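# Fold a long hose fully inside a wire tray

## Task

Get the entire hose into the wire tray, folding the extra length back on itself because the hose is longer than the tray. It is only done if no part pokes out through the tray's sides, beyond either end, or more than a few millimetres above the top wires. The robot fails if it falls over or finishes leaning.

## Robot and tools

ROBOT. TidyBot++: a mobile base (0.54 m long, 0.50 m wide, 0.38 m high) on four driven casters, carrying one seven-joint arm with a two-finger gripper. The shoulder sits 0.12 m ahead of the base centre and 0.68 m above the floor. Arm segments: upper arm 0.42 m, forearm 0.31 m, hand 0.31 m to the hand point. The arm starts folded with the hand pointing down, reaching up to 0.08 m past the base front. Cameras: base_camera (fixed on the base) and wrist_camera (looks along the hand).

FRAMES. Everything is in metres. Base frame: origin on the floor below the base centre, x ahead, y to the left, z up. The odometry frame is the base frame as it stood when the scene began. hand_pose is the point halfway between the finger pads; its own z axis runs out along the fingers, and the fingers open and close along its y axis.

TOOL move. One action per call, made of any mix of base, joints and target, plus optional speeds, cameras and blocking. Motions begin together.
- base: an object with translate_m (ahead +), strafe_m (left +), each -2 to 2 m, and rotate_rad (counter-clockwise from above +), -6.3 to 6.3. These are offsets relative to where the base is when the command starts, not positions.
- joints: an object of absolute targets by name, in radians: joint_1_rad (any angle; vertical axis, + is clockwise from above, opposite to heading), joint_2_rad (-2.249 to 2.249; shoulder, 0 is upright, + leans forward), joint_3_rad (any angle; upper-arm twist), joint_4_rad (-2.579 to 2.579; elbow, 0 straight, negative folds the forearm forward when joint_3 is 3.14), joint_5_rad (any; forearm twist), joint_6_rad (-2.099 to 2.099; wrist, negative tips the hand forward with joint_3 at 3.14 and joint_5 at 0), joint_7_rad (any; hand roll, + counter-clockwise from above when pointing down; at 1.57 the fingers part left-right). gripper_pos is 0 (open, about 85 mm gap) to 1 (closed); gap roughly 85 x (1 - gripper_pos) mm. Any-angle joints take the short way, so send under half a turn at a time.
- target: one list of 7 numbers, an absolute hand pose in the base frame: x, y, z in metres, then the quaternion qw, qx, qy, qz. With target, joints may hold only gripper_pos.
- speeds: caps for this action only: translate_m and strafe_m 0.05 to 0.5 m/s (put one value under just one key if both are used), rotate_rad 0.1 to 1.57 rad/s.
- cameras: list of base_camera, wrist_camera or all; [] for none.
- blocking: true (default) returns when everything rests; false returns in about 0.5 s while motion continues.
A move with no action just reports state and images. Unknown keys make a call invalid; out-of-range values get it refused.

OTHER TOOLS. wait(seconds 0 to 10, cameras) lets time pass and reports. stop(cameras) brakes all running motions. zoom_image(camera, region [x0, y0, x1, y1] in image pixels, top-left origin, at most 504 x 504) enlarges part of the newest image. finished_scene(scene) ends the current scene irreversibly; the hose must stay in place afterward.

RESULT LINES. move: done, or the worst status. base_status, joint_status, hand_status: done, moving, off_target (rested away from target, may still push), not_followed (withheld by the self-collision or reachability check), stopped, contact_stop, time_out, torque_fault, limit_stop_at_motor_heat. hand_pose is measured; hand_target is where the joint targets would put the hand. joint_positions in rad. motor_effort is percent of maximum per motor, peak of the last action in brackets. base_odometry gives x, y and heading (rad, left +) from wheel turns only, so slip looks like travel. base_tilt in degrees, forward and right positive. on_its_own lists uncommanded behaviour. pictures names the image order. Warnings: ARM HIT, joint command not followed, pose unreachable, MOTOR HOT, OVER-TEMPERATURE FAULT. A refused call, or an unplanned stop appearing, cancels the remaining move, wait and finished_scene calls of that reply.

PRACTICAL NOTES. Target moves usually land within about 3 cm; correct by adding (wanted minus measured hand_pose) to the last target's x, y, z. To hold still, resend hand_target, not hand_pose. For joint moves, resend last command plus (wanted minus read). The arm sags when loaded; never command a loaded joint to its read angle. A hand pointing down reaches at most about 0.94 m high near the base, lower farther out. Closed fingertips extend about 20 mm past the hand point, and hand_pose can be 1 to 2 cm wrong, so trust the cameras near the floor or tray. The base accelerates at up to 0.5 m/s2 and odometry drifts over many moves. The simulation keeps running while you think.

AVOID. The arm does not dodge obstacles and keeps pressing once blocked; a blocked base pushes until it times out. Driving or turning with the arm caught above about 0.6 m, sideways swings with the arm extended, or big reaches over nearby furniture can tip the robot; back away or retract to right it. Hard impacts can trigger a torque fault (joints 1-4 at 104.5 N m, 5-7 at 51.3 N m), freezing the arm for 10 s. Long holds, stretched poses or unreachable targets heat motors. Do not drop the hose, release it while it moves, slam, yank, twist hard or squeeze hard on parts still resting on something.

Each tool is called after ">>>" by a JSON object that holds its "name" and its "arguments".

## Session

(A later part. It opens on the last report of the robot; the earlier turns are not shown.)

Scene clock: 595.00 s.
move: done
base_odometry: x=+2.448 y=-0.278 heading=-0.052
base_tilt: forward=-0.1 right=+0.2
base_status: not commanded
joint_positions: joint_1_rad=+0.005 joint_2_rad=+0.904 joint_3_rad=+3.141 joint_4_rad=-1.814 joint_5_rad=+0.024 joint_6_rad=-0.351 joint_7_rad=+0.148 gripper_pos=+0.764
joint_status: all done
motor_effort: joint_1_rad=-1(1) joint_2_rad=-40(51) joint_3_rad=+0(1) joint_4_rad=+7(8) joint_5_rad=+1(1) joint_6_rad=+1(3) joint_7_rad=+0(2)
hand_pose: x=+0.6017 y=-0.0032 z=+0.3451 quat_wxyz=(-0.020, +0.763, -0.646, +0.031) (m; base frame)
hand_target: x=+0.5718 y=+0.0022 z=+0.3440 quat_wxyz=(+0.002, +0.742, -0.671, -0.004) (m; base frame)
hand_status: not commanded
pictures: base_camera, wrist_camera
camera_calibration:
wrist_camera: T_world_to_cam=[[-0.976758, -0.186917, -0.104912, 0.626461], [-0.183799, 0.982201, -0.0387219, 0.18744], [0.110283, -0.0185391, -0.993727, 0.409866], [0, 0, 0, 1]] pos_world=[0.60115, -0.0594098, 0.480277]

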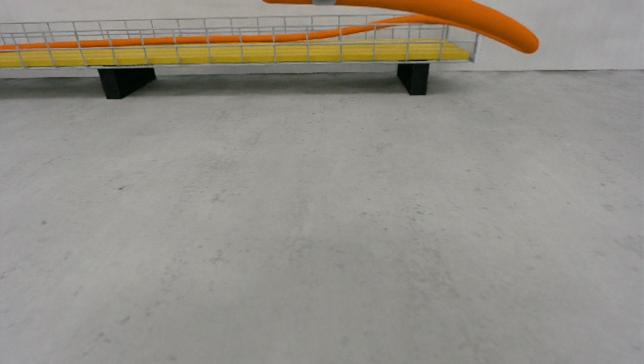

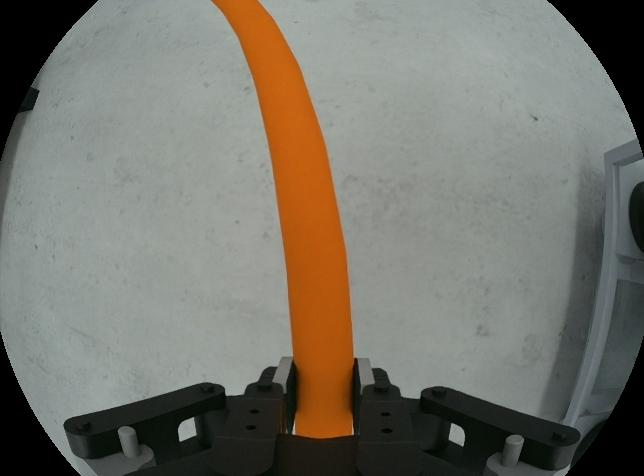

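>>> {"name": "move", "arguments": {"base": {"translate_m": 0.5, "strafe_m": 0.33}, "joints": {"joint_7_rad": 0.0}, "speeds": {"translate_m": 0.3}, "cameras": ["base_camera"]}}

>>> {"name": "move", "arguments": {"base": {"translate_m": 0.38}, "speeds": {"translate_m": 0.25}}}

Scene clock: 607.93 s.
move: done
base_odometry: x=+2.965 y=+0.026 heading=-0.052
base_tilt: forward=-0.2 right=+0.2
base_status: done
joint_positions: joint_1_rad=+0.003 joint_2_rad=+0.903 joint_3_rad=+3.141 joint_4_rad=-1.822 joint_5_rad=+0.024 joint_6_rad=-0.355 joint_7_rad=+0.033 gripper_pos=+0.764
joint_status: all done
motor_effort: joint_1_rad=-1(3) joint_2_rad=-40(41) joint_3_rad=+0(2) joint_4_rad=+8(9) joint_5_rad=+1(2) joint_6_rad=+2(3) joint_7_rad=+1(1)
hand_pose: x=+0.5960 y=-0.0026 z=+0.3443 quat_wxyz=(-0.018, +0.725, -0.688, +0.025) (m; base frame)
hand_target: x=+0.5718 y=+0.0022 z=+0.3440 quat_wxyz=(+0.003, +0.707, -0.707, -0.003) (m; base frame)
hand_status: not commanded
pictures: base_camera

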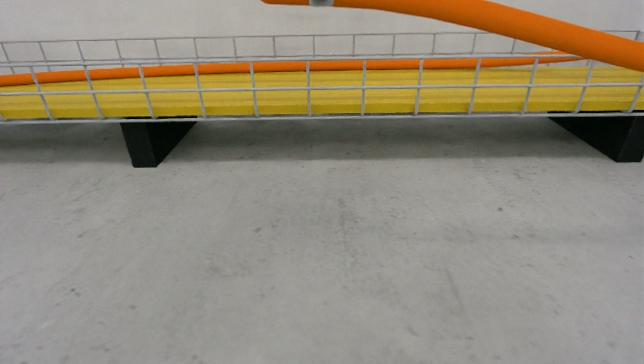

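Scene clock: 610.30 s.
move: done
base_odometry: x=+3.344 y=+0.006 heading=-0.052
base_tilt: forward=-0.1 right=+0.2
base_status: done
joint_positions: joint_1_rad=+0.004 joint_2_rad=+0.902 joint_3_rad=+3.141 joint_4_rad=-1.828 joint_5_rad=+0.024 joint_6_rad=-0.358 joint_7_rad=+0.033 gripper_pos=+0.764
joint_status: not commanded
motor_effort: joint_1_rad=-2(5) joint_2_rad=-40(41) joint_3_rad=+0(3) joint_4_rad=+8(10) joint_5_rad=+3(3) joint_6_rad=+2(3) joint_7_rad=+2(2)
hand_pose: x=+0.5916 y=-0.0028 z=+0.3436 quat_wxyz=(-0.015, +0.725, -0.688, +0.022) (m; base frame)
hand_target: x=+0.5718 y=+0.0022 z=+0.3440 quat_wxyz=(+0.003, +0.707, -0.707, -0.003) (m; base frame)
hand_status: not commanded
pictures: base_camera, wrist_camera
camera_calibration:
wrist_camera: T_world_to_cam=[[-0.993407, -0.074288, -0.0873197, 0.620667], [-0.071987, 0.996978, -0.0292161, 0.115714], [0.0892262, -0.0227376, -0.995752, 0.422631], [0, 0, 0, 1]] pos_world=[0.587195, -0.0596468, 0.478413]

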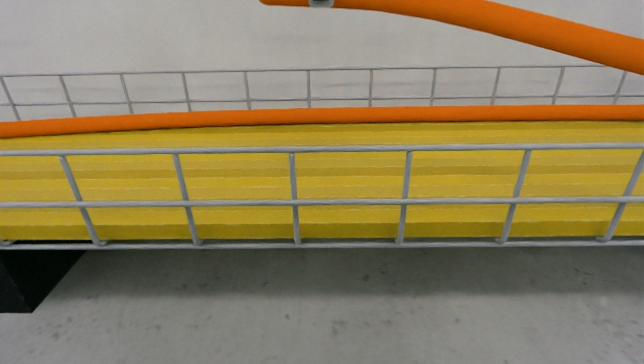

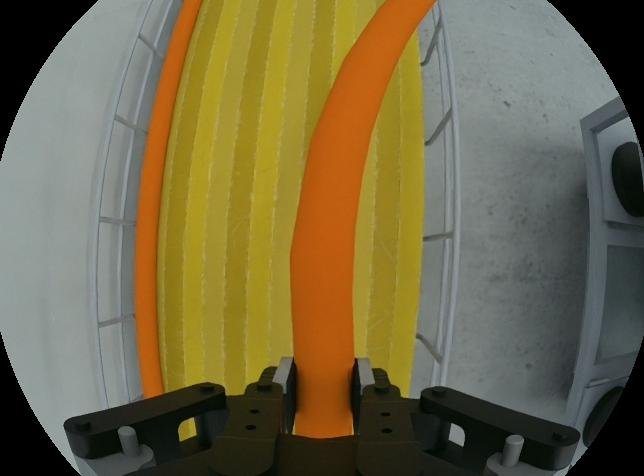

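>>> {"name": "move", "arguments": {"joints": {"joint_1_rad": 0, "joint_2_rad": 1.37, "joint_4_rad": -1.44, "joint_6_rad": -0.36, "joint_7_rad": 0.0}}}

Scene clock: 616.83 s.
move: done
base_odometry: x=+3.344 y=+0.006 heading=-0.052
base_tilt: forward=-0.1 right=+0.2
base_status: not commanded
joint_positions: joint_1_rad=+0.004 joint_2_rad=+1.355 joint_3_rad=+3.141 joint_4_rad=-1.473 joint_5_rad=+0.024 joint_6_rad=-0.358 joint_7_rad=+0.033 gripper_pos=+0.764
joint_status: all done
motor_effort: joint_1_rad=-2(3) joint_2_rad=-43(46) joint_3_rad=-1(1) joint_4_rad=+6(9) joint_5_rad=+2(3) joint_6_rad=+1(3) joint_7_rad=+2(3)
hand_pose: x=+0.6128 y=-0.0028 z=+0.1617 quat_wxyz=(+0.018, +0.725, -0.688, -0.014) (m; base frame)
hand_target: x=+0.6248 y=+0.0023 z=+0.1573 quat_wxyz=(+0.010, +0.707, -0.707, -0.011) (m; base frame)
hand_status: not commanded
pictures: base_camera, wrist_camera
camera_calibration:
wrist_camera: T_world_to_cam=[[-0.997192, -0.074104, 0.0107746, 0.612317], [-0.0743232, 0.997, -0.0216042, 0.112184], [-0.00914134, -0.0223443, -0.999709, 0.300537], [0, 0, 0, 1]] pos_world=[0.621683, -0.0597575, 0.296275]

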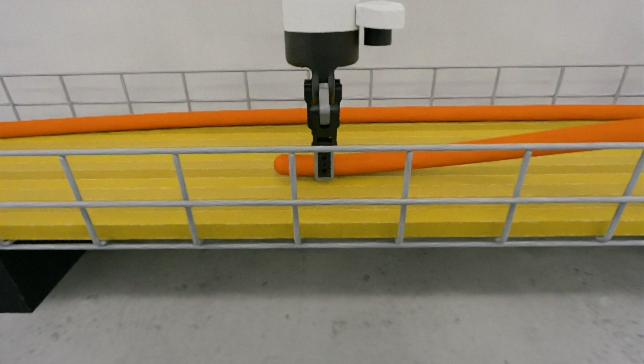

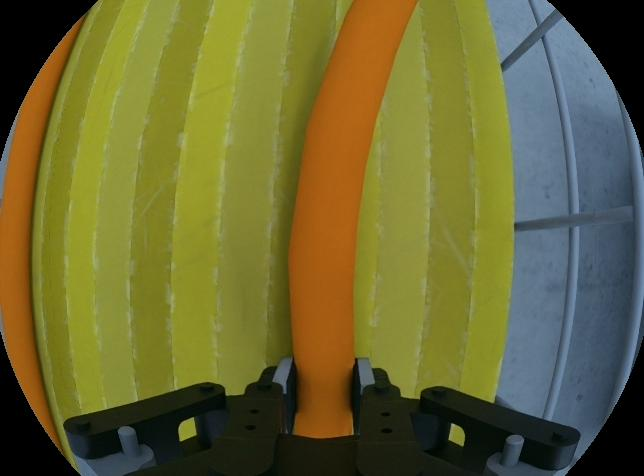

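>>> {"name": "move", "arguments": {"joints": {"gripper_pos": 0.45}, "cameras": []}}

>>> {"name": "move", "arguments": {"joints": {"joint_2_rad": 0.8, "joint_4_rad": -1.7, "joint_6_rad": -0.47, "gripper_pos": 0.2}, "cameras": []}}

>>> {"name": "move", "arguments": {"joints": {"joint_1_rad": 0.7, "joint_2_rad": 0.3, "joint_4_rad": -1.5, "joint_6_rad": -0.9, "joint_7_rad": 1.57}}}

Scene clock: 622.97 s.
move: done
base_odometry: x=+3.344 y=+0.006 heading=-0.052
base_tilt: forward=-0.1 right=+0.2
base_status: not commanded
joint_positions: joint_1_rad=+0.003 joint_2_rad=+1.355 joint_3_rad=+3.141 joint_4_rad=-1.458 joint_5_rad=+0.024 joint_6_rad=-0.358 joint_7_rad=+0.033 gripper_pos=+0.450
joint_status: all done
motor_effort: joint_1_rad=-1(2) joint_2_rad=-43(44) joint_3_rad=-2(2) joint_4_rad=+3(6) joint_5_rad=+0(2) joint_6_rad=-1(1) joint_7_rad=+0(2)
hand_pose: x=+0.6220 y=-0.0028 z=+0.1631 quat_wxyz=(+0.013, +0.725, -0.688, -0.008) (m; base frame)
hand_target: x=+0.6248 y=+0.0023 z=+0.1573 quat_wxyz=(+0.010, +0.707, -0.707, -0.011) (m; base frame)
hand_status: not commanded
pictures: none
No camera images: "cameras" was empty.

Scene clock: 624.77 s.
move: done
base_odometry: x=+3.344 y=+0.006 heading=-0.052
base_tilt: forward=-0.1 right=+0.2
base_status: not commanded
joint_positions: joint_1_rad=+0.003 joint_2_rad=+0.799 joint_3_rad=+3.141 joint_4_rad=-1.687 joint_5_rad=+0.024 joint_6_rad=-0.399 joint_7_rad=+0.033 gripper_pos=+0.200
joint_status: all done
motor_effort: joint_1_rad=-1(2) joint_2_rad=-42(49) joint_3_rad=-1(2) joint_4_rad=+12(13) joint_5_rad=+0(1) joint_6_rad=+3(4) joint_7_rad=+0(1)
hand_pose: x=+0.6910 y=-0.0033 z=+0.4247 quat_wxyz=(-0.084, +0.719, -0.683, +0.096) (m; base frame)
hand_target: x=+0.6621 y=+0.0022 z=+0.4164 quat_wxyz=(-0.061, +0.705, -0.704, +0.060) (m; base frame)
hand_status: not commanded
pictures: none
No camera images: "cameras" was empty.

Scene clock: 627.27 s.
move: done
base_odometry: x=+3.344 y=+0.006 heading=-0.052
base_tilt: forward=-0.1 right=+0.2
base_status: not commanded
joint_positions: joint_1_rad=+0.699 joint_2_rad=+0.291 joint_3_rad=+3.141 joint_4_rad=-1.527 joint_5_rad=+0.024 joint_6_rad=-0.825 joint_7_rad=+1.511 gripper_pos=+0.200
joint_status: all done
motor_effort: joint_1_rad=-1(4) joint_2_rad=-30(44) joint_3_rad=+0(2) joint_4_rad=+18(19) joint_5_rad=+0(2) joint_6_rad=+5(6) joint_7_rad=-1(2)
hand_pose: x=+0.5560 y=-0.3728 z=+0.7346 quat_wxyz=(+0.087, +0.902, -0.354, +0.231) (m; base frame)
hand_target: x=+0.5514 y=-0.3614 z=+0.7309 quat_wxyz=(+0.075, +0.917, -0.334, +0.206) (m; base frame)
hand_status: not commanded
pictures: base_camera, wrist_camera
camera_calibration:
wrist_camera: T_world_to_cam=[[-0.65194, -0.757837, -0.0256424, 0.101925], [-0.651101, 0.576811, -0.493311, 0.999778], [0.38864, -0.304914, -0.869475, 0.442226], [0, 0, 0, 1]] pos_world=[0.545539, -0.3646, 0.88032]

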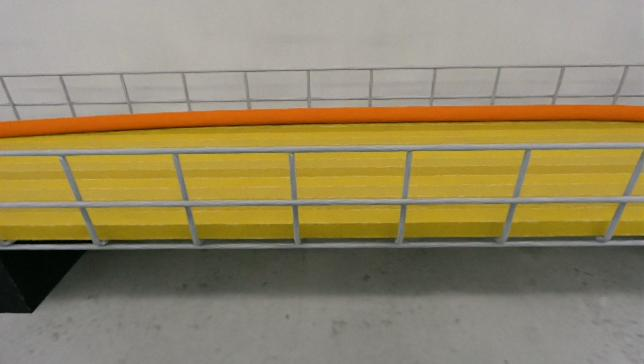

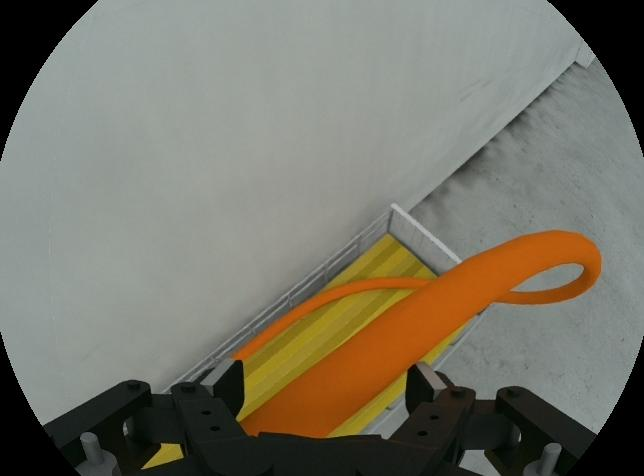

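>>> {"name": "move", "arguments": {"joints": {"joint_1_rad": 0.0, "joint_2_rad": 0.8, "joint_4_rad": -1.7, "joint_6_rad": -0.47, "joint_7_rad": 0}}}

Scene clock: 634.00 s.
move: done
base_odometry: x=+3.344 y=+0.006 heading=-0.052
base_tilt: forward=-0.2 right=+0.2
base_status: not commanded
joint_positions: joint_1_rad=+0.006 joint_2_rad=+0.792 joint_3_rad=+3.142 joint_4_rad=-1.687 joint_5_rad=+0.024 joint_6_rad=-0.553 joint_7_rad=+0.052 gripper_pos=+0.200
joint_status: all done
motor_effort: joint_1_rad=-1(4) joint_2_rad=-40(43) joint_3_rad=-1(2) joint_4_rad=+10(19) joint_5_rad=+0(1) joint_6_rad=+1(5) joint_7_rad=+0(1)
hand_pose: x=+0.6459 y=-0.0057 z=+0.4200 quat_wxyz=(-0.033, +0.729, -0.682, +0.045) (m; base frame)
hand_target: x=+0.6621 y=+0.0022 z=+0.4164 quat_wxyz=(-0.061, +0.705, -0.704, +0.060) (m; base frame)
hand_status: not commanded
pictures: base_camera, wrist_camera
camera_calibration:
wrist_camera: T_world_to_cam=[[-0.985852, -0.0885243, -0.142338, 0.699201], [-0.0836821, 0.995703, -0.0396642, 0.136747], [0.145238, -0.0271919, -0.989023, 0.454729], [0, 0, 0, 1]] pos_world=[0.634708, -0.0618978, 0.554684]

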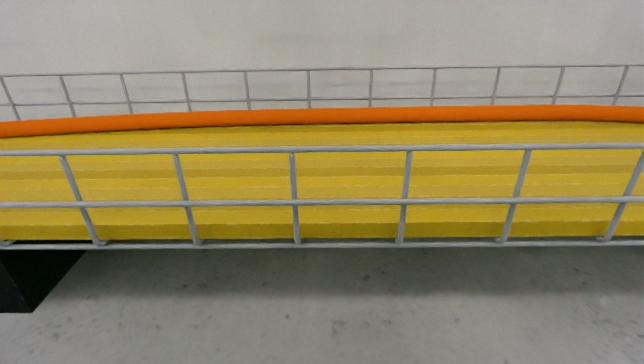

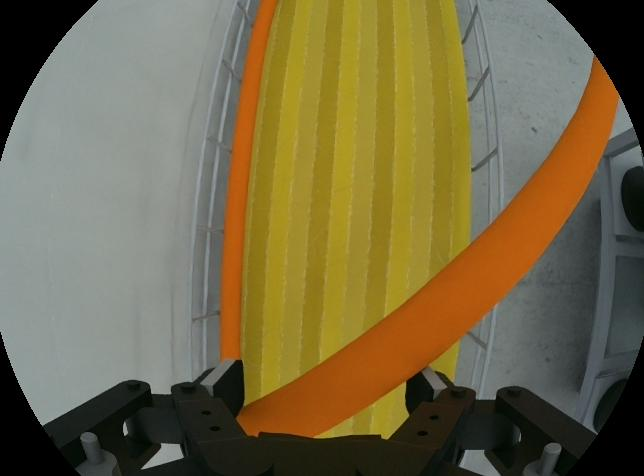

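>>> {"name": "move", "arguments": {"joints": {"joint_7_rad": -0.8}}}

>>> {"name": "zoom_image", "arguments": {"camera": "wrist_camera", "region": [150, 250, 500, 476]}}

Scene clock: 642.27 s.
move: done
base_odometry: x=+3.344 y=+0.006 heading=-0.052
base_tilt: forward=-0.2 right=+0.2
base_status: not commanded
joint_positions: joint_1_rad=+0.006 joint_2_rad=+0.792 joint_3_rad=+3.142 joint_4_rad=-1.687 joint_5_rad=+0.024 joint_6_rad=-0.547 joint_7_rad=-0.749 gripper_pos=+0.200
joint_status: all done
motor_effort: joint_1_rad=-1(2) joint_2_rad=-39(41) joint_3_rad=+0(1) joint_4_rad=+10(11) joint_5_rad=+0(1) joint_6_rad=+1(1) joint_7_rad=-1(2)
hand_pose: x=+0.6477 y=-0.0057 z=+0.4203 quat_wxyz=(-0.050, +0.405, -0.912, +0.029) (m; base frame)
hand_target: x=+0.6621 y=+0.0022 z=+0.4164 quat_wxyz=(-0.080, +0.375, -0.923, +0.032) (m; base frame)
hand_status: not commanded
pictures: base_camera, wrist_camera
camera_calibration:
wrist_camera: T_world_to_cam=[[-0.74601, 0.653085, -0.130186, 0.544775], [0.653108, 0.755709, 0.0485247, -0.378753], [0.130073, -0.0488255, -0.990301, 0.465036], [0, 0, 0, 1]] pos_world=[0.593286, -0.0468516, 0.549827]

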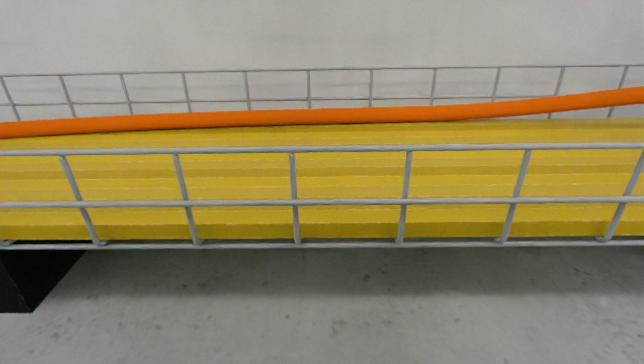

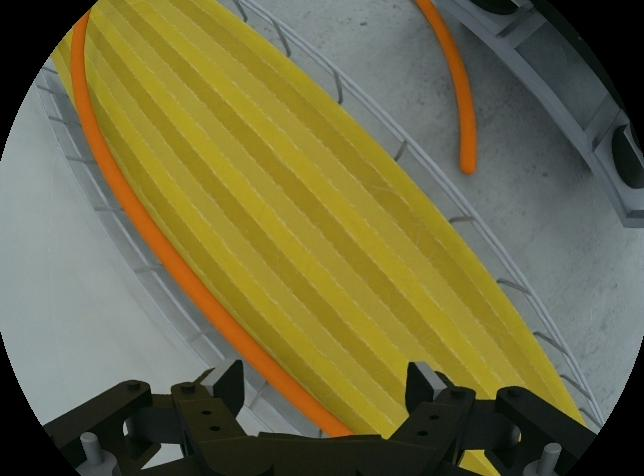

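Scaled by 1.440.

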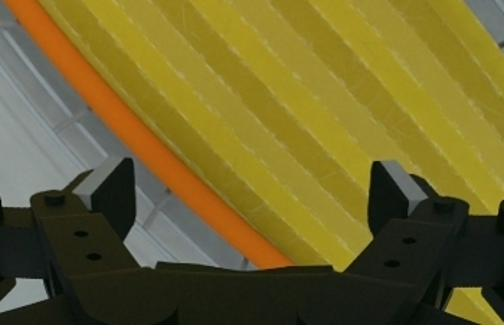

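>>> {"name": "move", "arguments": {"base": {"translate_m": -0.75}, "joints": {"joint_1_rad": 0.4, "joint_2_rad": 0.2, "joint_4_rad": -1.2, "joint_6_rad": -1.0, "joint_7_rad": 1.57}}}

Scene clock: 657.93 s.
move: done
base_odometry: x=+2.595 y=+0.045 heading=-0.052
base_tilt: forward=-0.2 right=+0.2
base_status: done
joint_positions: joint_1_rad=+0.395 joint_2_rad=+0.182 joint_3_rad=+3.142 joint_4_rad=-1.217 joint_5_rad=+0.024 joint_6_rad=-0.920 joint_7_rad=+1.516 gripper_pos=+0.200
joint_status: all done
motor_effort: joint_1_rad=-1(4) joint_2_rad=-29(43) joint_3_rad=+0(2) joint_4_rad=+19(20) joint_5_rad=+0(1) joint_6_rad=+7(7) joint_7_rad=+0(2)
hand_pose: x=+0.6838 y=-0.2409 z=+0.9377 quat_wxyz=(+0.079, +0.894, -0.202, +0.392) (m; base frame)
hand_target: x=+0.6758 y=-0.2330 z=+0.9181 quat_wxyz=(+0.071, +0.914, -0.185, +0.355) (m; base frame)
hand_status: not commanded
pictures: base_camera, wrist_camera
camera_calibration:
wrist_camera: T_world_to_cam=[[-0.386327, -0.922045, -0.024183, 0.0679197], [-0.608507, 0.274486, -0.744565, 1.24075], [0.69316, -0.27293, -0.667112, 0.21916], [0, 0, 0, 1]] pos_world=[0.629334, -0.21813, 1.07167]

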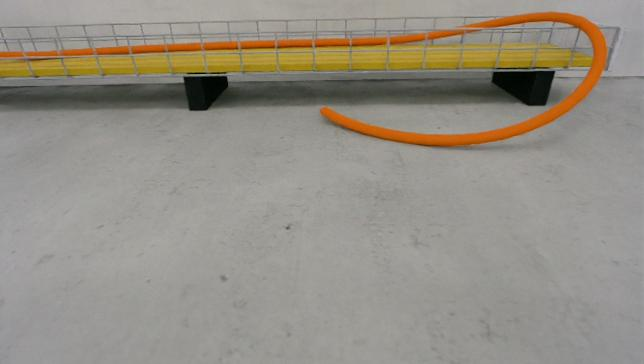

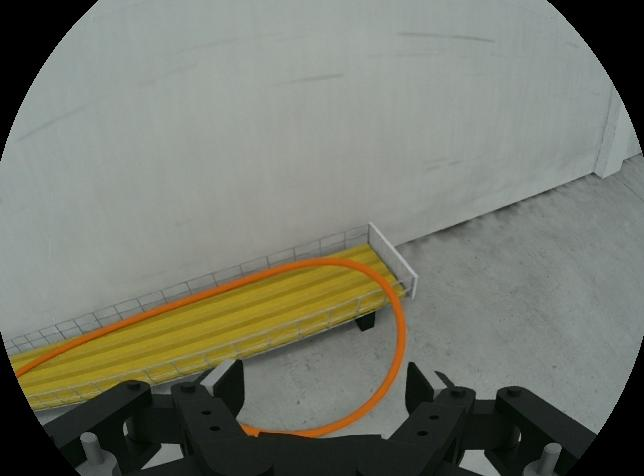

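>>> {"name": "move", "arguments": {"base": {"translate_m": 0.40, "strafe_m": -0.52}, "joints": {"joint_1_rad": 0, "joint_2_rad": 0.9, "joint_4_rad": -1.75, "joint_6_rad": -0.5, "joint_7_rad": 0.57, "gripper_pos": 0.1}}}

Scene clock: 679.93 s.
move: done
base_odometry: x=+2.967 y=-0.495 heading=-0.053
base_tilt: forward=-0.1 right=+0.1
base_status: done
joint_positions: joint_1_rad=+0.010 joint_2_rad=+0.881 joint_3_rad=+3.141 joint_4_rad=-1.728 joint_5_rad=+0.024 joint_6_rad=-0.577 joint_7_rad=+0.623 gripper_pos=+0.100
joint_status: all done
motor_effort: joint_1_rad=-1(3) joint_2_rad=-38(47) joint_3_rad=+0(2) joint_4_rad=+8(21) joint_5_rad=-1(1) joint_6_rad=+0(7) joint_7_rad=+0(2)
hand_pose: x=+0.5891 y=-0.0071 z=+0.3678 quat_wxyz=(+0.016, +0.892, -0.451, -0.017) (m; base frame)
hand_target: x=+0.5944 y=+0.0022 z=+0.3549 quat_wxyz=(+0.001, +0.878, -0.479, -0.004) (m; base frame)
hand_status: not commanded
pictures: base_camera, wrist_camera
camera_calibration:
wrist_camera: T_world_to_cam=[[-0.792864, -0.60934, 0.00849316, 0.462765], [-0.609357, 0.792895, 0.000668988, 0.424657], [-0.00714183, -0.00464495, -0.999964, 0.505217], [0, 0, 0, 1]] pos_world=[0.629286, -0.05238, 0.500985]

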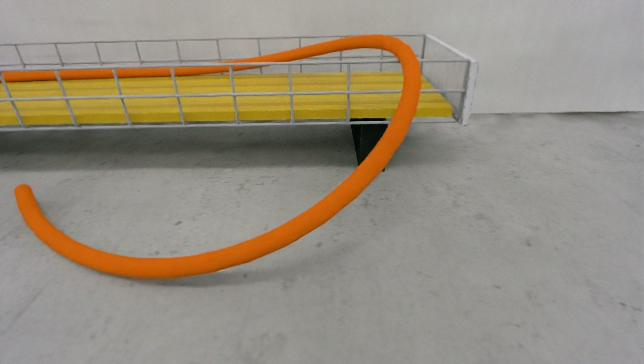

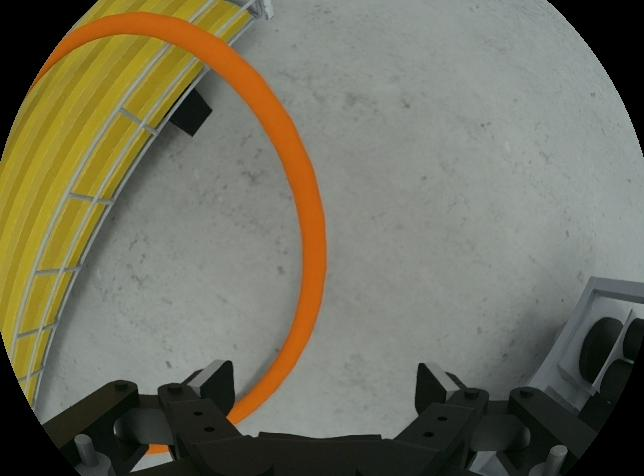

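>>> {"name": "move", "arguments": {"base": {"translate_m": -0.037}, "joints": {"joint_1_rad": -0.01, "joint_2_rad": 1.475, "joint_4_rad": -1.337, "joint_6_rad": -0.28, "joint_7_rad": 0.43}}}

Scene clock: 693.63 s.
move: done
base_odometry: x=+2.930 y=-0.494 heading=-0.053
base_tilt: forward=-0.2 right=+0.1
base_status: done
joint_positions: joint_1_rad=+0.003 joint_2_rad=+1.458 joint_3_rad=+3.141 joint_4_rad=-1.361 joint_5_rad=+0.024 joint_6_rad=-0.360 joint_7_rad=+0.483 gripper_pos=+0.100
joint_status: all done
motor_effort: joint_1_rad=-1(5) joint_2_rad=-44(47) joint_3_rad=-1(2) joint_4_rad=+4(8) joint_5_rad=+0(1) joint_6_rad=+0(2) joint_7_rad=+0(2)
hand_pose: x=+0.6251 y=-0.0027 z=+0.1198 quat_wxyz=(+0.013, +0.860, -0.509, -0.014) (m; base frame)
hand_target: x=+0.6549 y=+0.0077 z=+0.1137 quat_wxyz=(-0.014, +0.844, -0.536, +0.020) (m; base frame)
hand_status: not commanded
pictures: base_camera, wrist_camera
camera_calibration:
wrist_camera: T_world_to_cam=[[-0.86596, -0.50011, 0.00157353, 0.542917], [-0.500112, 0.865946, -0.00508183, 0.375864], [0.00117889, -0.0051876, -0.999986, 0.252386], [0, 0, 0, 1]] pos_world=[0.65782, -0.0526502, 0.253438]

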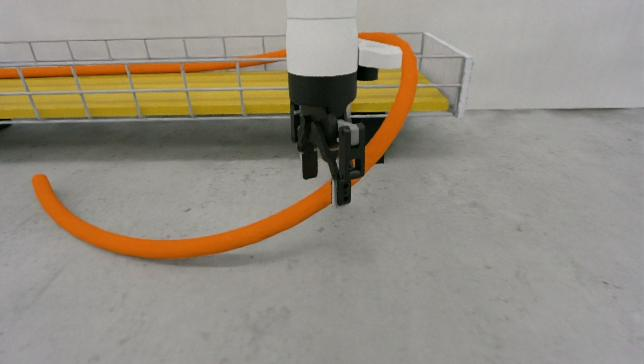

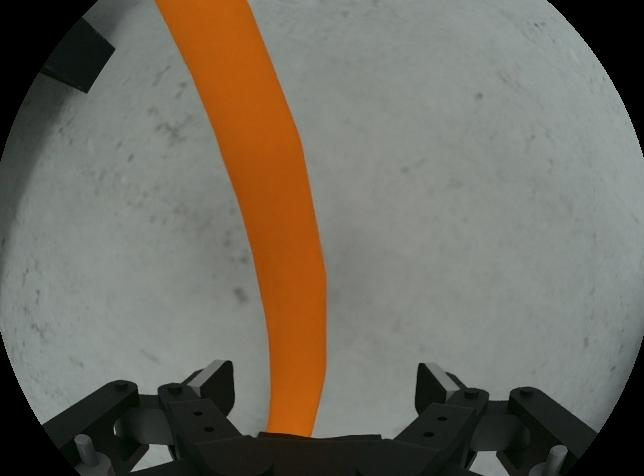

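>>> {"name": "move", "arguments": {"joints": {"joint_1_rad": -0.02, "joint_2_rad": 1.575, "joint_4_rad": -1.23, "joint_6_rad": -0.27}}}

>>> {"name": "move", "arguments": {"joints": {"gripper_pos": 0.93}}}

Scene clock: 701.77 s.
move: done
base_odometry: x=+2.930 y=-0.494 heading=-0.053
base_tilt: forward=-0.2 right=+0.1
base_status: not commanded
joint_positions: joint_1_rad=-0.008 joint_2_rad=+1.559 joint_3_rad=+3.141 joint_4_rad=-1.249 joint_5_rad=+0.024 joint_6_rad=-0.345 joint_7_rad=+0.482 gripper_pos=+0.100
joint_status: all done
motor_effort: joint_1_rad=+0(1) joint_2_rad=-44(47) joint_3_rad=-1(1) joint_4_rad=+4(5) joint_5_rad=+0(1) joint_6_rad=+0(1) joint_7_rad=+0(1)
hand_pose: x=+0.6386 y=+0.0033 z=+0.0783 quat_wxyz=(+0.006, +0.863, -0.505, -0.003) (m; base frame)
hand_target: x=+0.6641 y=+0.0132 z=+0.0727 quat_wxyz=(-0.019, +0.847, -0.531, +0.027) (m; base frame)
hand_status: not commanded
pictures: base_camera, wrist_camera
camera_calibration:
wrist_camera: T_world_to_cam=[[-0.860333, -0.509333, -0.0202058, 0.55585], [-0.509057, 0.860557, -0.0173812, 0.38393], [0.026241, -0.00466767, -0.999645, 0.194851], [0, 0, 0, 1]] pos_world=[0.668545, -0.0463716, 0.212686]

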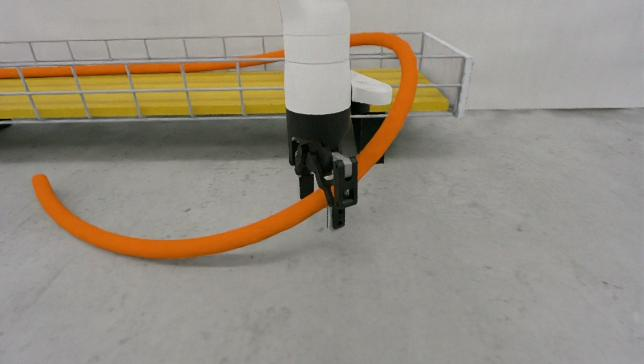

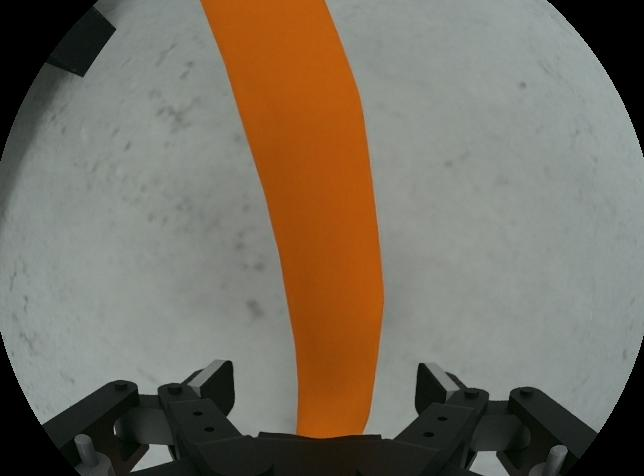

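Scene clock: 702.77 s.
move: off_target
base_odometry: x=+2.930 y=-0.494 heading=-0.053
base_tilt: forward=-0.1 right=+0.2
base_status: not commanded
joint_positions: joint_1_rad=-0.008 joint_2_rad=+1.560 joint_3_rad=+3.141 joint_4_rad=-1.249 joint_5_rad=+0.024 joint_6_rad=-0.345 joint_7_rad=+0.481 gripper_pos=+0.745
joint_status: gripper_pos off_target (ended at +0.745, target +0.930)
motor_effort: joint_1_rad=-1(1) joint_2_rad=-44(47) joint_3_rad=-1(1) joint_4_rad=+6(6) joint_5_rad=+0(0) joint_6_rad=+0(2) joint_7_rad=+0(1)
hand_pose: x=+0.6383 y=+0.0033 z=+0.0780 quat_wxyz=(+0.007, +0.863, -0.505, -0.004) (m; base frame)
hand_target: x=+0.6641 y=+0.0132 z=+0.0727 quat_wxyz=(-0.019, +0.847, -0.531, +0.027) (m; base frame)
hand_status: not commanded
pictures: base_camera, wrist_camera
camera_calibration:
wrist_camera: T_world_to_cam=[[-0.861055, -0.508128, -0.0197487, 0.555989], [-0.507861, 0.861269, -0.0171366, 0.382979], [0.0257165, -0.00472595, -0.999658, 0.194908], [0, 0, 0, 1]] pos_world=[0.668225, -0.0464131, 0.212385]

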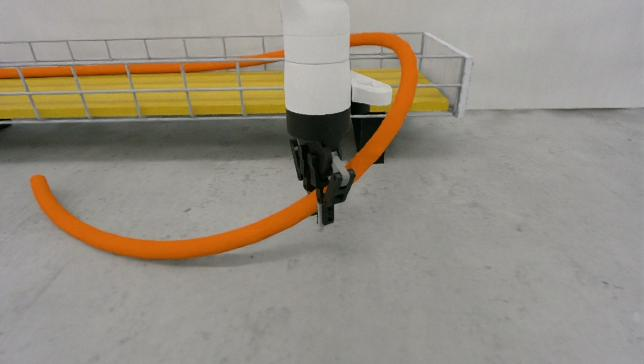

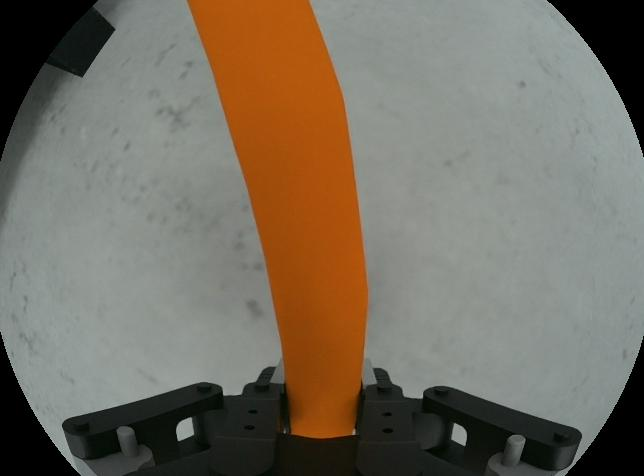

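>>> {"name": "move", "arguments": {"joints": {"joint_1_rad": 0, "joint_2_rad": 0.9, "joint_4_rad": -1.83, "joint_6_rad": -0.42, "joint_7_rad": 0.2}, "cameras": ["base_camera"]}}

>>> {"name": "move", "arguments": {"base": {"translate_m": 0.37, "strafe_m": 0.15}, "joints": {"joint_7_rad": -0.05}, "speeds": {"translate_m": 0.25}}}

Scene clock: 712.43 s.
move: done
base_odometry: x=+2.930 y=-0.494 heading=-0.053
base_tilt: forward=-0.2 right=+0.2
base_status: not commanded
joint_positions: joint_1_rad=-0.009 joint_2_rad=+0.916 joint_3_rad=+3.141 joint_4_rad=-1.821 joint_5_rad=+0.024 joint_6_rad=-0.359 joint_7_rad=+0.262 gripper_pos=+0.745
joint_status: all done
motor_effort: joint_1_rad=+1(2) joint_2_rad=-42(50) joint_3_rad=+1(1) joint_4_rad=+8(9) joint_5_rad=-1(1) joint_6_rad=+2(3) joint_7_rad=-2(3)
hand_pose: x=+0.5908 y=+0.0032 z=+0.3380 quat_wxyz=(-0.011, +0.803, -0.596, +0.021) (m; base frame)
hand_target: x=+0.5717 y=+0.0022 z=+0.3440 quat_wxyz=(+0.002, +0.774, -0.633, -0.004) (m; base frame)
hand_status: not commanded
pictures: base_camera

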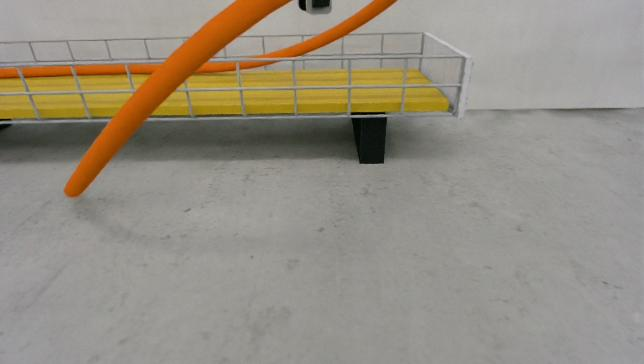

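Scene clock: 714.90 s.
move: done
base_odometry: x=+3.307 y=-0.363 heading=-0.052
base_tilt: forward=-0.1 right=+0.2
base_status: done
joint_positions: joint_1_rad=-0.005 joint_2_rad=+0.916 joint_3_rad=+3.141 joint_4_rad=-1.864 joint_5_rad=+0.024 joint_6_rad=-0.404 joint_7_rad=-0.006 gripper_pos=+0.746
joint_status: all done
motor_effort: joint_1_rad=-2(4) joint_2_rad=-43(44) joint_3_rad=-3(3) joint_4_rad=+14(15) joint_5_rad=-3(3) joint_6_rad=+9(9) joint_7_rad=-2(3)
hand_pose: x=+0.5508 y=+0.0011 z=+0.3332 quat_wxyz=(+0.018, +0.715, -0.699, -0.012) (m; base frame)
hand_target: x=+0.5717 y=+0.0022 z=+0.3440 quat_wxyz=(+0.003, +0.690, -0.724, -0.003) (m; base frame)
hand_status: not commanded
pictures: base_camera, wrist_camera
camera_calibration:
wrist_camera: T_world_to_cam=[[-0.998994, -0.0441338, 0.0079482, 0.550764], [-0.0443153, 0.998721, -0.0243299, 0.091747], [-0.00686426, -0.0246577, -0.999672, 0.470155], [0, 0, 0, 1]] pos_world=[0.557503, -0.0557294, 0.467856]

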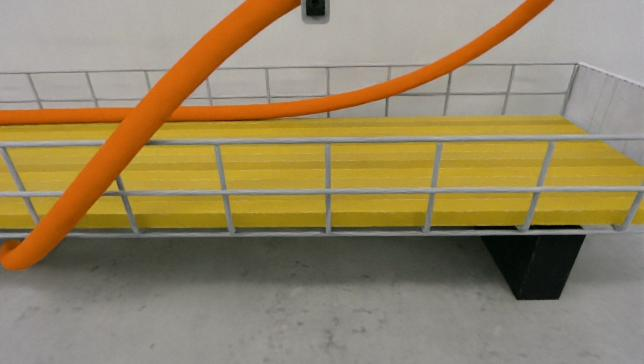

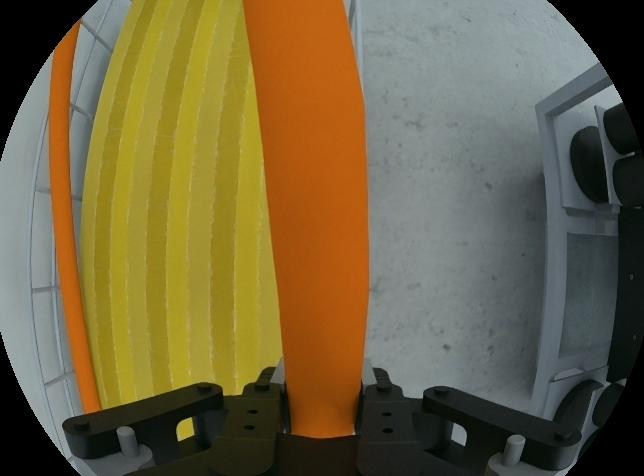

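>>> {"name": "move", "arguments": {"base": {"translate_m": 0.03}, "joints": {"joint_1_rad": 0, "joint_2_rad": 1.37, "joint_4_rad": -1.42, "joint_6_rad": -0.38, "joint_7_rad": -0.05}}}

Scene clock: 724.40 s.
move: off_target
base_odometry: x=+3.337 y=-0.365 heading=-0.052
base_tilt: forward=-0.2 right=+0.1
base_status: done
joint_positions: joint_1_rad=-0.001 joint_2_rad=+1.364 joint_3_rad=+3.140 joint_4_rad=-1.481 joint_5_rad=+0.019 joint_6_rad=-0.407 joint_7_rad=-0.020 gripper_pos=+0.747
joint_status: joint_4_rad off_target (ended at -1.481, target -1.420); the others done
motor_effort: joint_1_rad=-2(3) joint_2_rad=-45(49) joint_3_rad=+0(3) joint_4_rad=+10(18) joint_5_rad=+2(3) joint_6_rad=+5(10) joint_7_rad=+1(3)
hand_pose: x=+0.5886 y=+0.0007 z=+0.1584 quat_wxyz=(+0.041, +0.706, -0.706, -0.037) (m; base frame)
hand_target: x=+0.6307 y=+0.0023 z=+0.1595 quat_wxyz=(+0.010, +0.689, -0.724, -0.010) (m; base frame)
hand_status: not commanded
pictures: base_camera, wrist_camera
camera_calibration:
wrist_camera: T_world_to_cam=[[-0.996937, -0.0208187, 0.0753832, 0.578009], [-0.022409, 0.999543, -0.0203115, 0.0759897], [-0.0749259, -0.0219385, -0.996948, 0.335334], [0, 0, 0, 1]] pos_world=[0.603067, -0.0565648, 0.292282]

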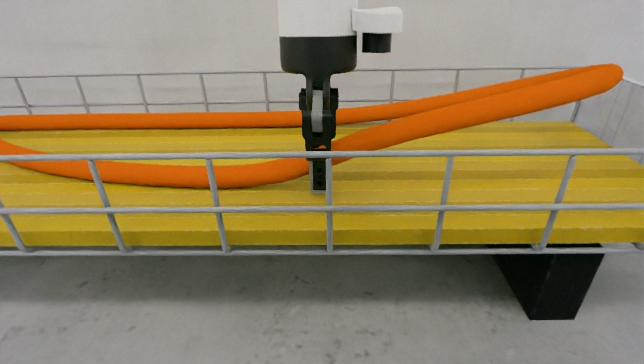

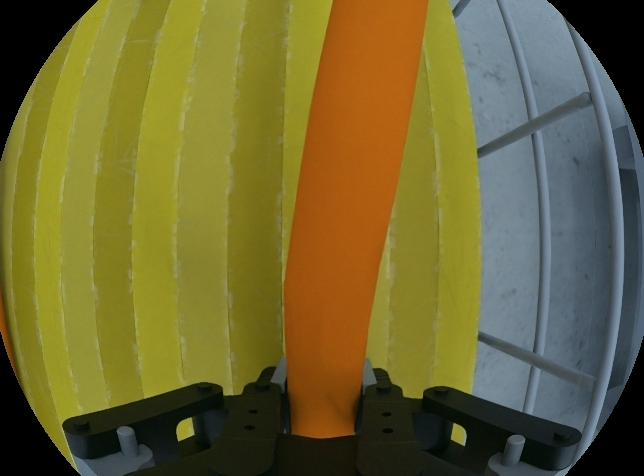

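>>> {"name": "move", "arguments": {"base": {"strafe_m": 0.08}}}

Scene clock: 729.27 s.
move: done
base_odometry: x=+3.342 y=-0.284 heading=-0.052
base_tilt: forward=-0.2 right=+0.2
base_status: done
joint_positions: joint_1_rad=+0.003 joint_2_rad=+1.364 joint_3_rad=+3.141 joint_4_rad=-1.472 joint_5_rad=+0.019 joint_6_rad=-0.407 joint_7_rad=-0.020 gripper_pos=+0.747
joint_status: not commanded
motor_effort: joint_1_rad=-2(7) joint_2_rad=-44(46) joint_3_rad=+1(4) joint_4_rad=+8(10) joint_5_rad=+2(3) joint_6_rad=+3(5) joint_7_rad=+1(1)
hand_pose: x=+0.5937 y=-0.0023 z=+0.1589 quat_wxyz=(+0.038, +0.704, -0.708, -0.033) (m; base frame)
hand_target: x=+0.6307 y=+0.0023 z=+0.1595 quat_wxyz=(+0.010, +0.689, -0.724, -0.010) (m; base frame)
hand_status: not commanded
pictures: base_camera, wrist_camera
camera_calibration:
wrist_camera: T_world_to_cam=[[-0.997622, -0.0161621, 0.0670056, 0.584784], [-0.017686, 0.999597, -0.0222124, 0.0766607], [-0.0666196, -0.0233446, -0.997505, 0.331294], [0, 0, 0, 1]] pos_world=[0.606819, -0.0594446, 0.292987]

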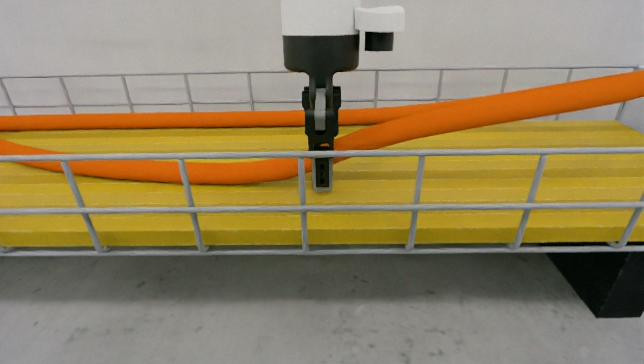

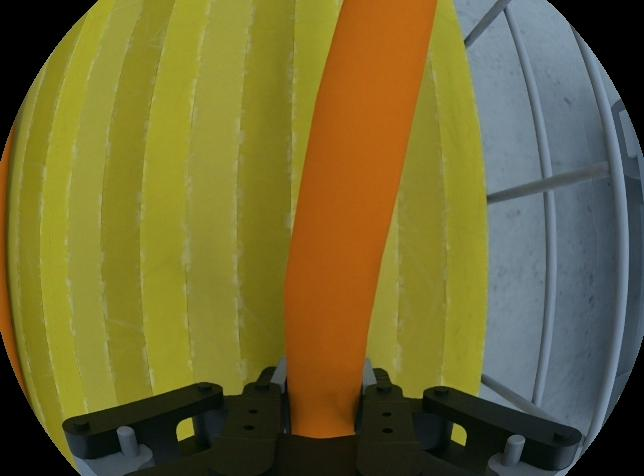

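>>> {"name": "move", "arguments": {"joints": {"gripper_pos": 0.35}}}

>>> {"name": "move", "arguments": {"joints": {"joint_2_rad": 1.1, "joint_4_rad": -1.6, "joint_6_rad": -0.44}}}

Scene clock: 738.20 s.
move: done
base_odometry: x=+3.342 y=-0.284 heading=-0.052
base_tilt: forward=-0.2 right=+0.2
base_status: not commanded
joint_positions: joint_1_rad=+0.003 joint_2_rad=+1.373 joint_3_rad=+3.141 joint_4_rad=-1.465 joint_5_rad=+0.019 joint_6_rad=-0.407 joint_7_rad=-0.020 gripper_pos=+0.350
joint_status: all done
motor_effort: joint_1_rad=-1(2) joint_2_rad=-47(48) joint_3_rad=+0(1) joint_4_rad=+7(11) joint_5_rad=+0(3) joint_6_rad=+2(5) joint_7_rad=+0(1)
hand_pose: x=+0.5930 y=-0.0023 z=+0.1548 quat_wxyz=(+0.039, +0.704, -0.708, -0.034) (m; base frame)
hand_target: x=+0.6307 y=+0.0023 z=+0.1595 quat_wxyz=(+0.010, +0.689, -0.724, -0.010) (m; base frame)
hand_status: not commanded
pictures: base_camera, wrist_camera
camera_calibration:
wrist_camera: T_world_to_cam=[[-0.99745, -0.0162191, 0.0694973, 0.583855], [-0.017798, 0.999596, -0.0221598, 0.0765855], [-0.0691098, -0.0233402, -0.997336, 0.328628], [0, 0, 0, 1]] pos_world=[0.60644, -0.0594147, 0.288873]

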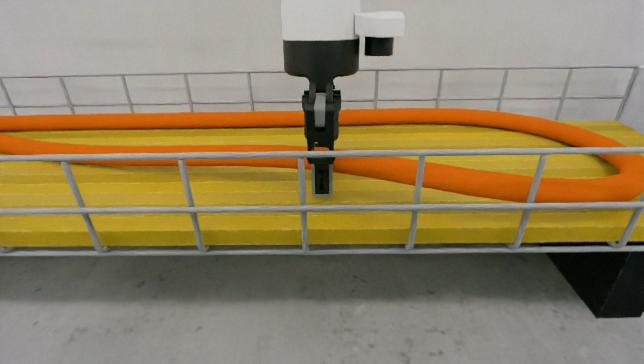

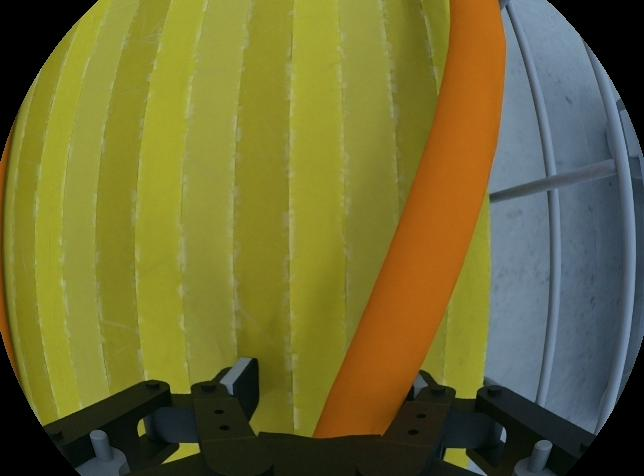

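Scene clock: 739.83 s.
move: done
base_odometry: x=+3.342 y=-0.284 heading=-0.052
base_tilt: forward=-0.2 right=+0.1
base_status: not commanded
joint_positions: joint_1_rad=+0.003 joint_2_rad=+1.094 joint_3_rad=+3.141 joint_4_rad=-1.598 joint_5_rad=+0.019 joint_6_rad=-0.407 joint_7_rad=-0.020 gripper_pos=+0.350
joint_status: all done
motor_effort: joint_1_rad=+0(1) joint_2_rad=-45(52) joint_3_rad=+0(1) joint_4_rad=+10(10) joint_5_rad=+0(1) joint_6_rad=+3(4) joint_7_rad=+0(1)
hand_pose: x=+0.6425 y=-0.0024 z=+0.2807 quat_wxyz=(-0.012, +0.705, -0.709, +0.017) (m; base frame)
hand_target: x=+0.6288 y=+0.0023 z=+0.2772 quat_wxyz=(-0.001, +0.689, -0.724, +0.000) (m; base frame)
hand_status: not commanded
pictures: base_camera, wrist_camera
camera_calibration:
wrist_camera: T_world_to_cam=[[-0.996933, -0.0162596, -0.0765501, 0.665101], [-0.0143844, 0.999584, -0.0249846, 0.0790119], [0.0769245, -0.0238068, -0.996753, 0.36357], [0, 0, 0, 1]] pos_world=[0.63623, -0.0595093, 0.415277]

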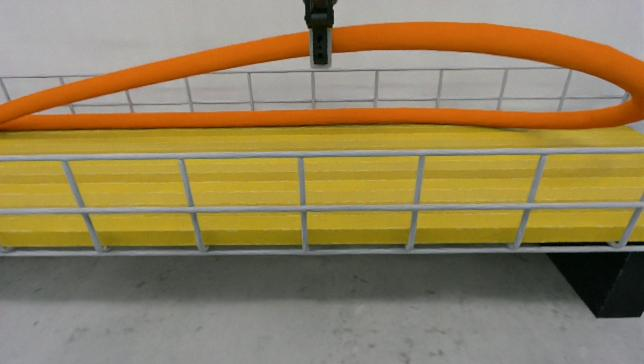

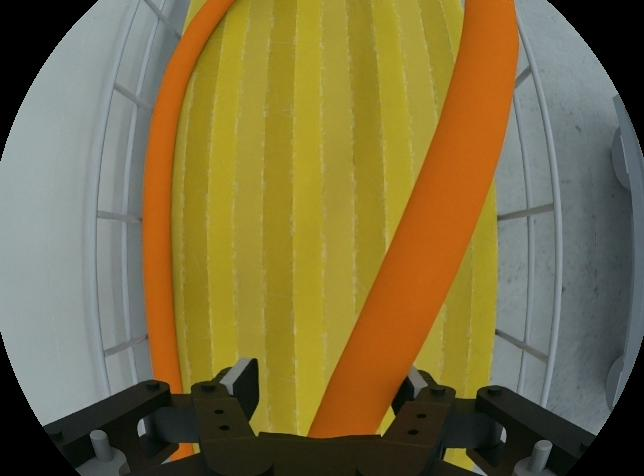

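>>> {"name": "move", "arguments": {"joints": {"joint_2_rad": 1.37, "joint_4_rad": -1.42, "joint_6_rad": -0.38, "joint_7_rad": -0.4}}}

>>> {"name": "move", "arguments": {"joints": {"gripper_pos": 0.1}}}

Scene clock: 745.27 s.
move: off_target
base_odometry: x=+3.342 y=-0.284 heading=-0.052
base_tilt: forward=-0.2 right=+0.1
base_status: not commanded
joint_positions: joint_1_rad=+0.003 joint_2_rad=+1.372 joint_3_rad=+3.141 joint_4_rad=-1.467 joint_5_rad=+0.019 joint_6_rad=-0.407 joint_7_rad=-0.346 gripper_pos=+0.350
joint_status: joint_4_rad off_target (ended at -1.467, target -1.420); the others done
motor_effort: joint_1_rad=+0(1) joint_2_rad=-47(50) joint_3_rad=+0(1) joint_4_rad=+8(10) joint_5_rad=+0(1) joint_6_rad=+2(5) joint_7_rad=-1(1)
hand_pose: x=+0.5924 y=-0.0023 z=+0.1550 quat_wxyz=(+0.045, +0.580, -0.813, -0.028) (m; base frame)
hand_target: x=+0.6307 y=+0.0023 z=+0.1594 quat_wxyz=(+0.011, +0.553, -0.833, -0.008) (m; base frame)
hand_status: not commanded
pictures: base_camera, wrist_camera
camera_calibration:
wrist_camera: T_world_to_cam=[[-0.950304, 0.30484, 0.0632125, 0.557003], [0.30163, 0.951807, -0.0555175, -0.107586], [-0.0770901, -0.0336917, -0.996455, 0.333376], [0, 0, 0, 1]] pos_world=[0.587473, -0.0561634, 0.291011]

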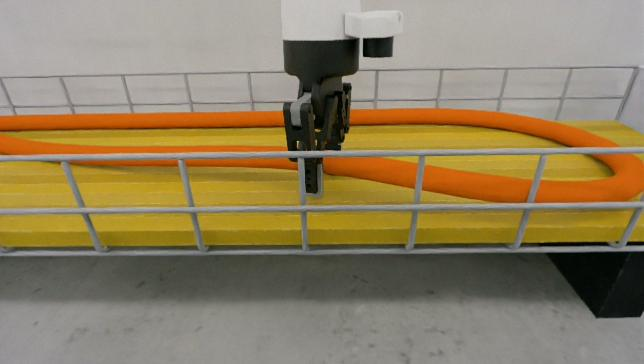

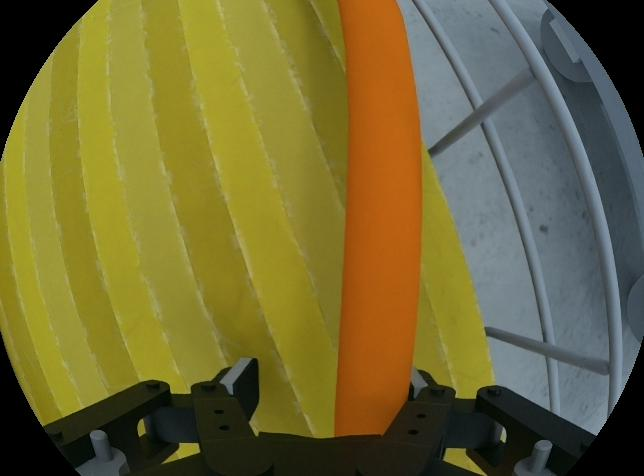

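Scene clock: 745.93 s.
move: done
base_odometry: x=+3.342 y=-0.284 heading=-0.052
base_tilt: forward=-0.2 right=+0.2
base_status: not commanded
joint_positions: joint_1_rad=+0.003 joint_2_rad=+1.372 joint_3_rad=+3.141 joint_4_rad=-1.464 joint_5_rad=+0.019 joint_6_rad=-0.407 joint_7_rad=-0.347 gripper_pos=+0.100
joint_status: all done
motor_effort: joint_1_rad=-1(1) joint_2_rad=-47(47) joint_3_rad=-1(1) joint_4_rad=+7(8) joint_5_rad=+0(1) joint_6_rad=+1(2) joint_7_rad=-1(2)
hand_pose: x=+0.5942 y=-0.0023 z=+0.1552 quat_wxyz=(+0.044, +0.580, -0.813, -0.027) (m; base frame)
hand_target: x=+0.6307 y=+0.0023 z=+0.1594 quat_wxyz=(+0.011, +0.553, -0.833, -0.008) (m; base frame)
hand_status: not commanded
pictures: base_camera, wrist_camera
camera_calibration:
wrist_camera: T_world_to_cam=[[-0.950337, 0.305305, 0.0603984, 0.559153], [0.302254, 0.951658, -0.0546856, -0.108611], [-0.0741744, -0.0337141, -0.996675, 0.331996], [0, 0, 0, 1]] pos_world=[0.588838, -0.0561583, 0.291181]

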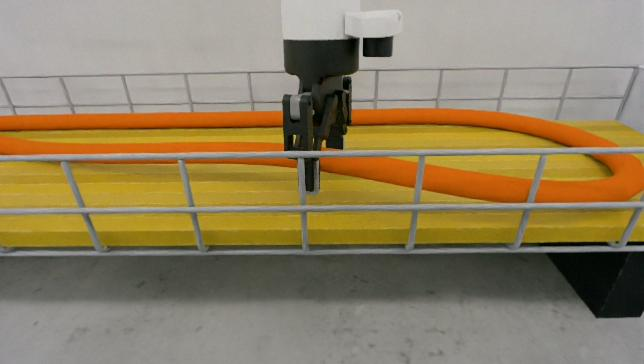

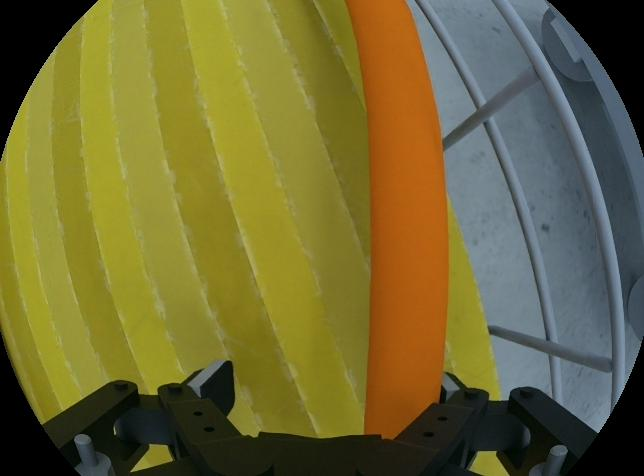

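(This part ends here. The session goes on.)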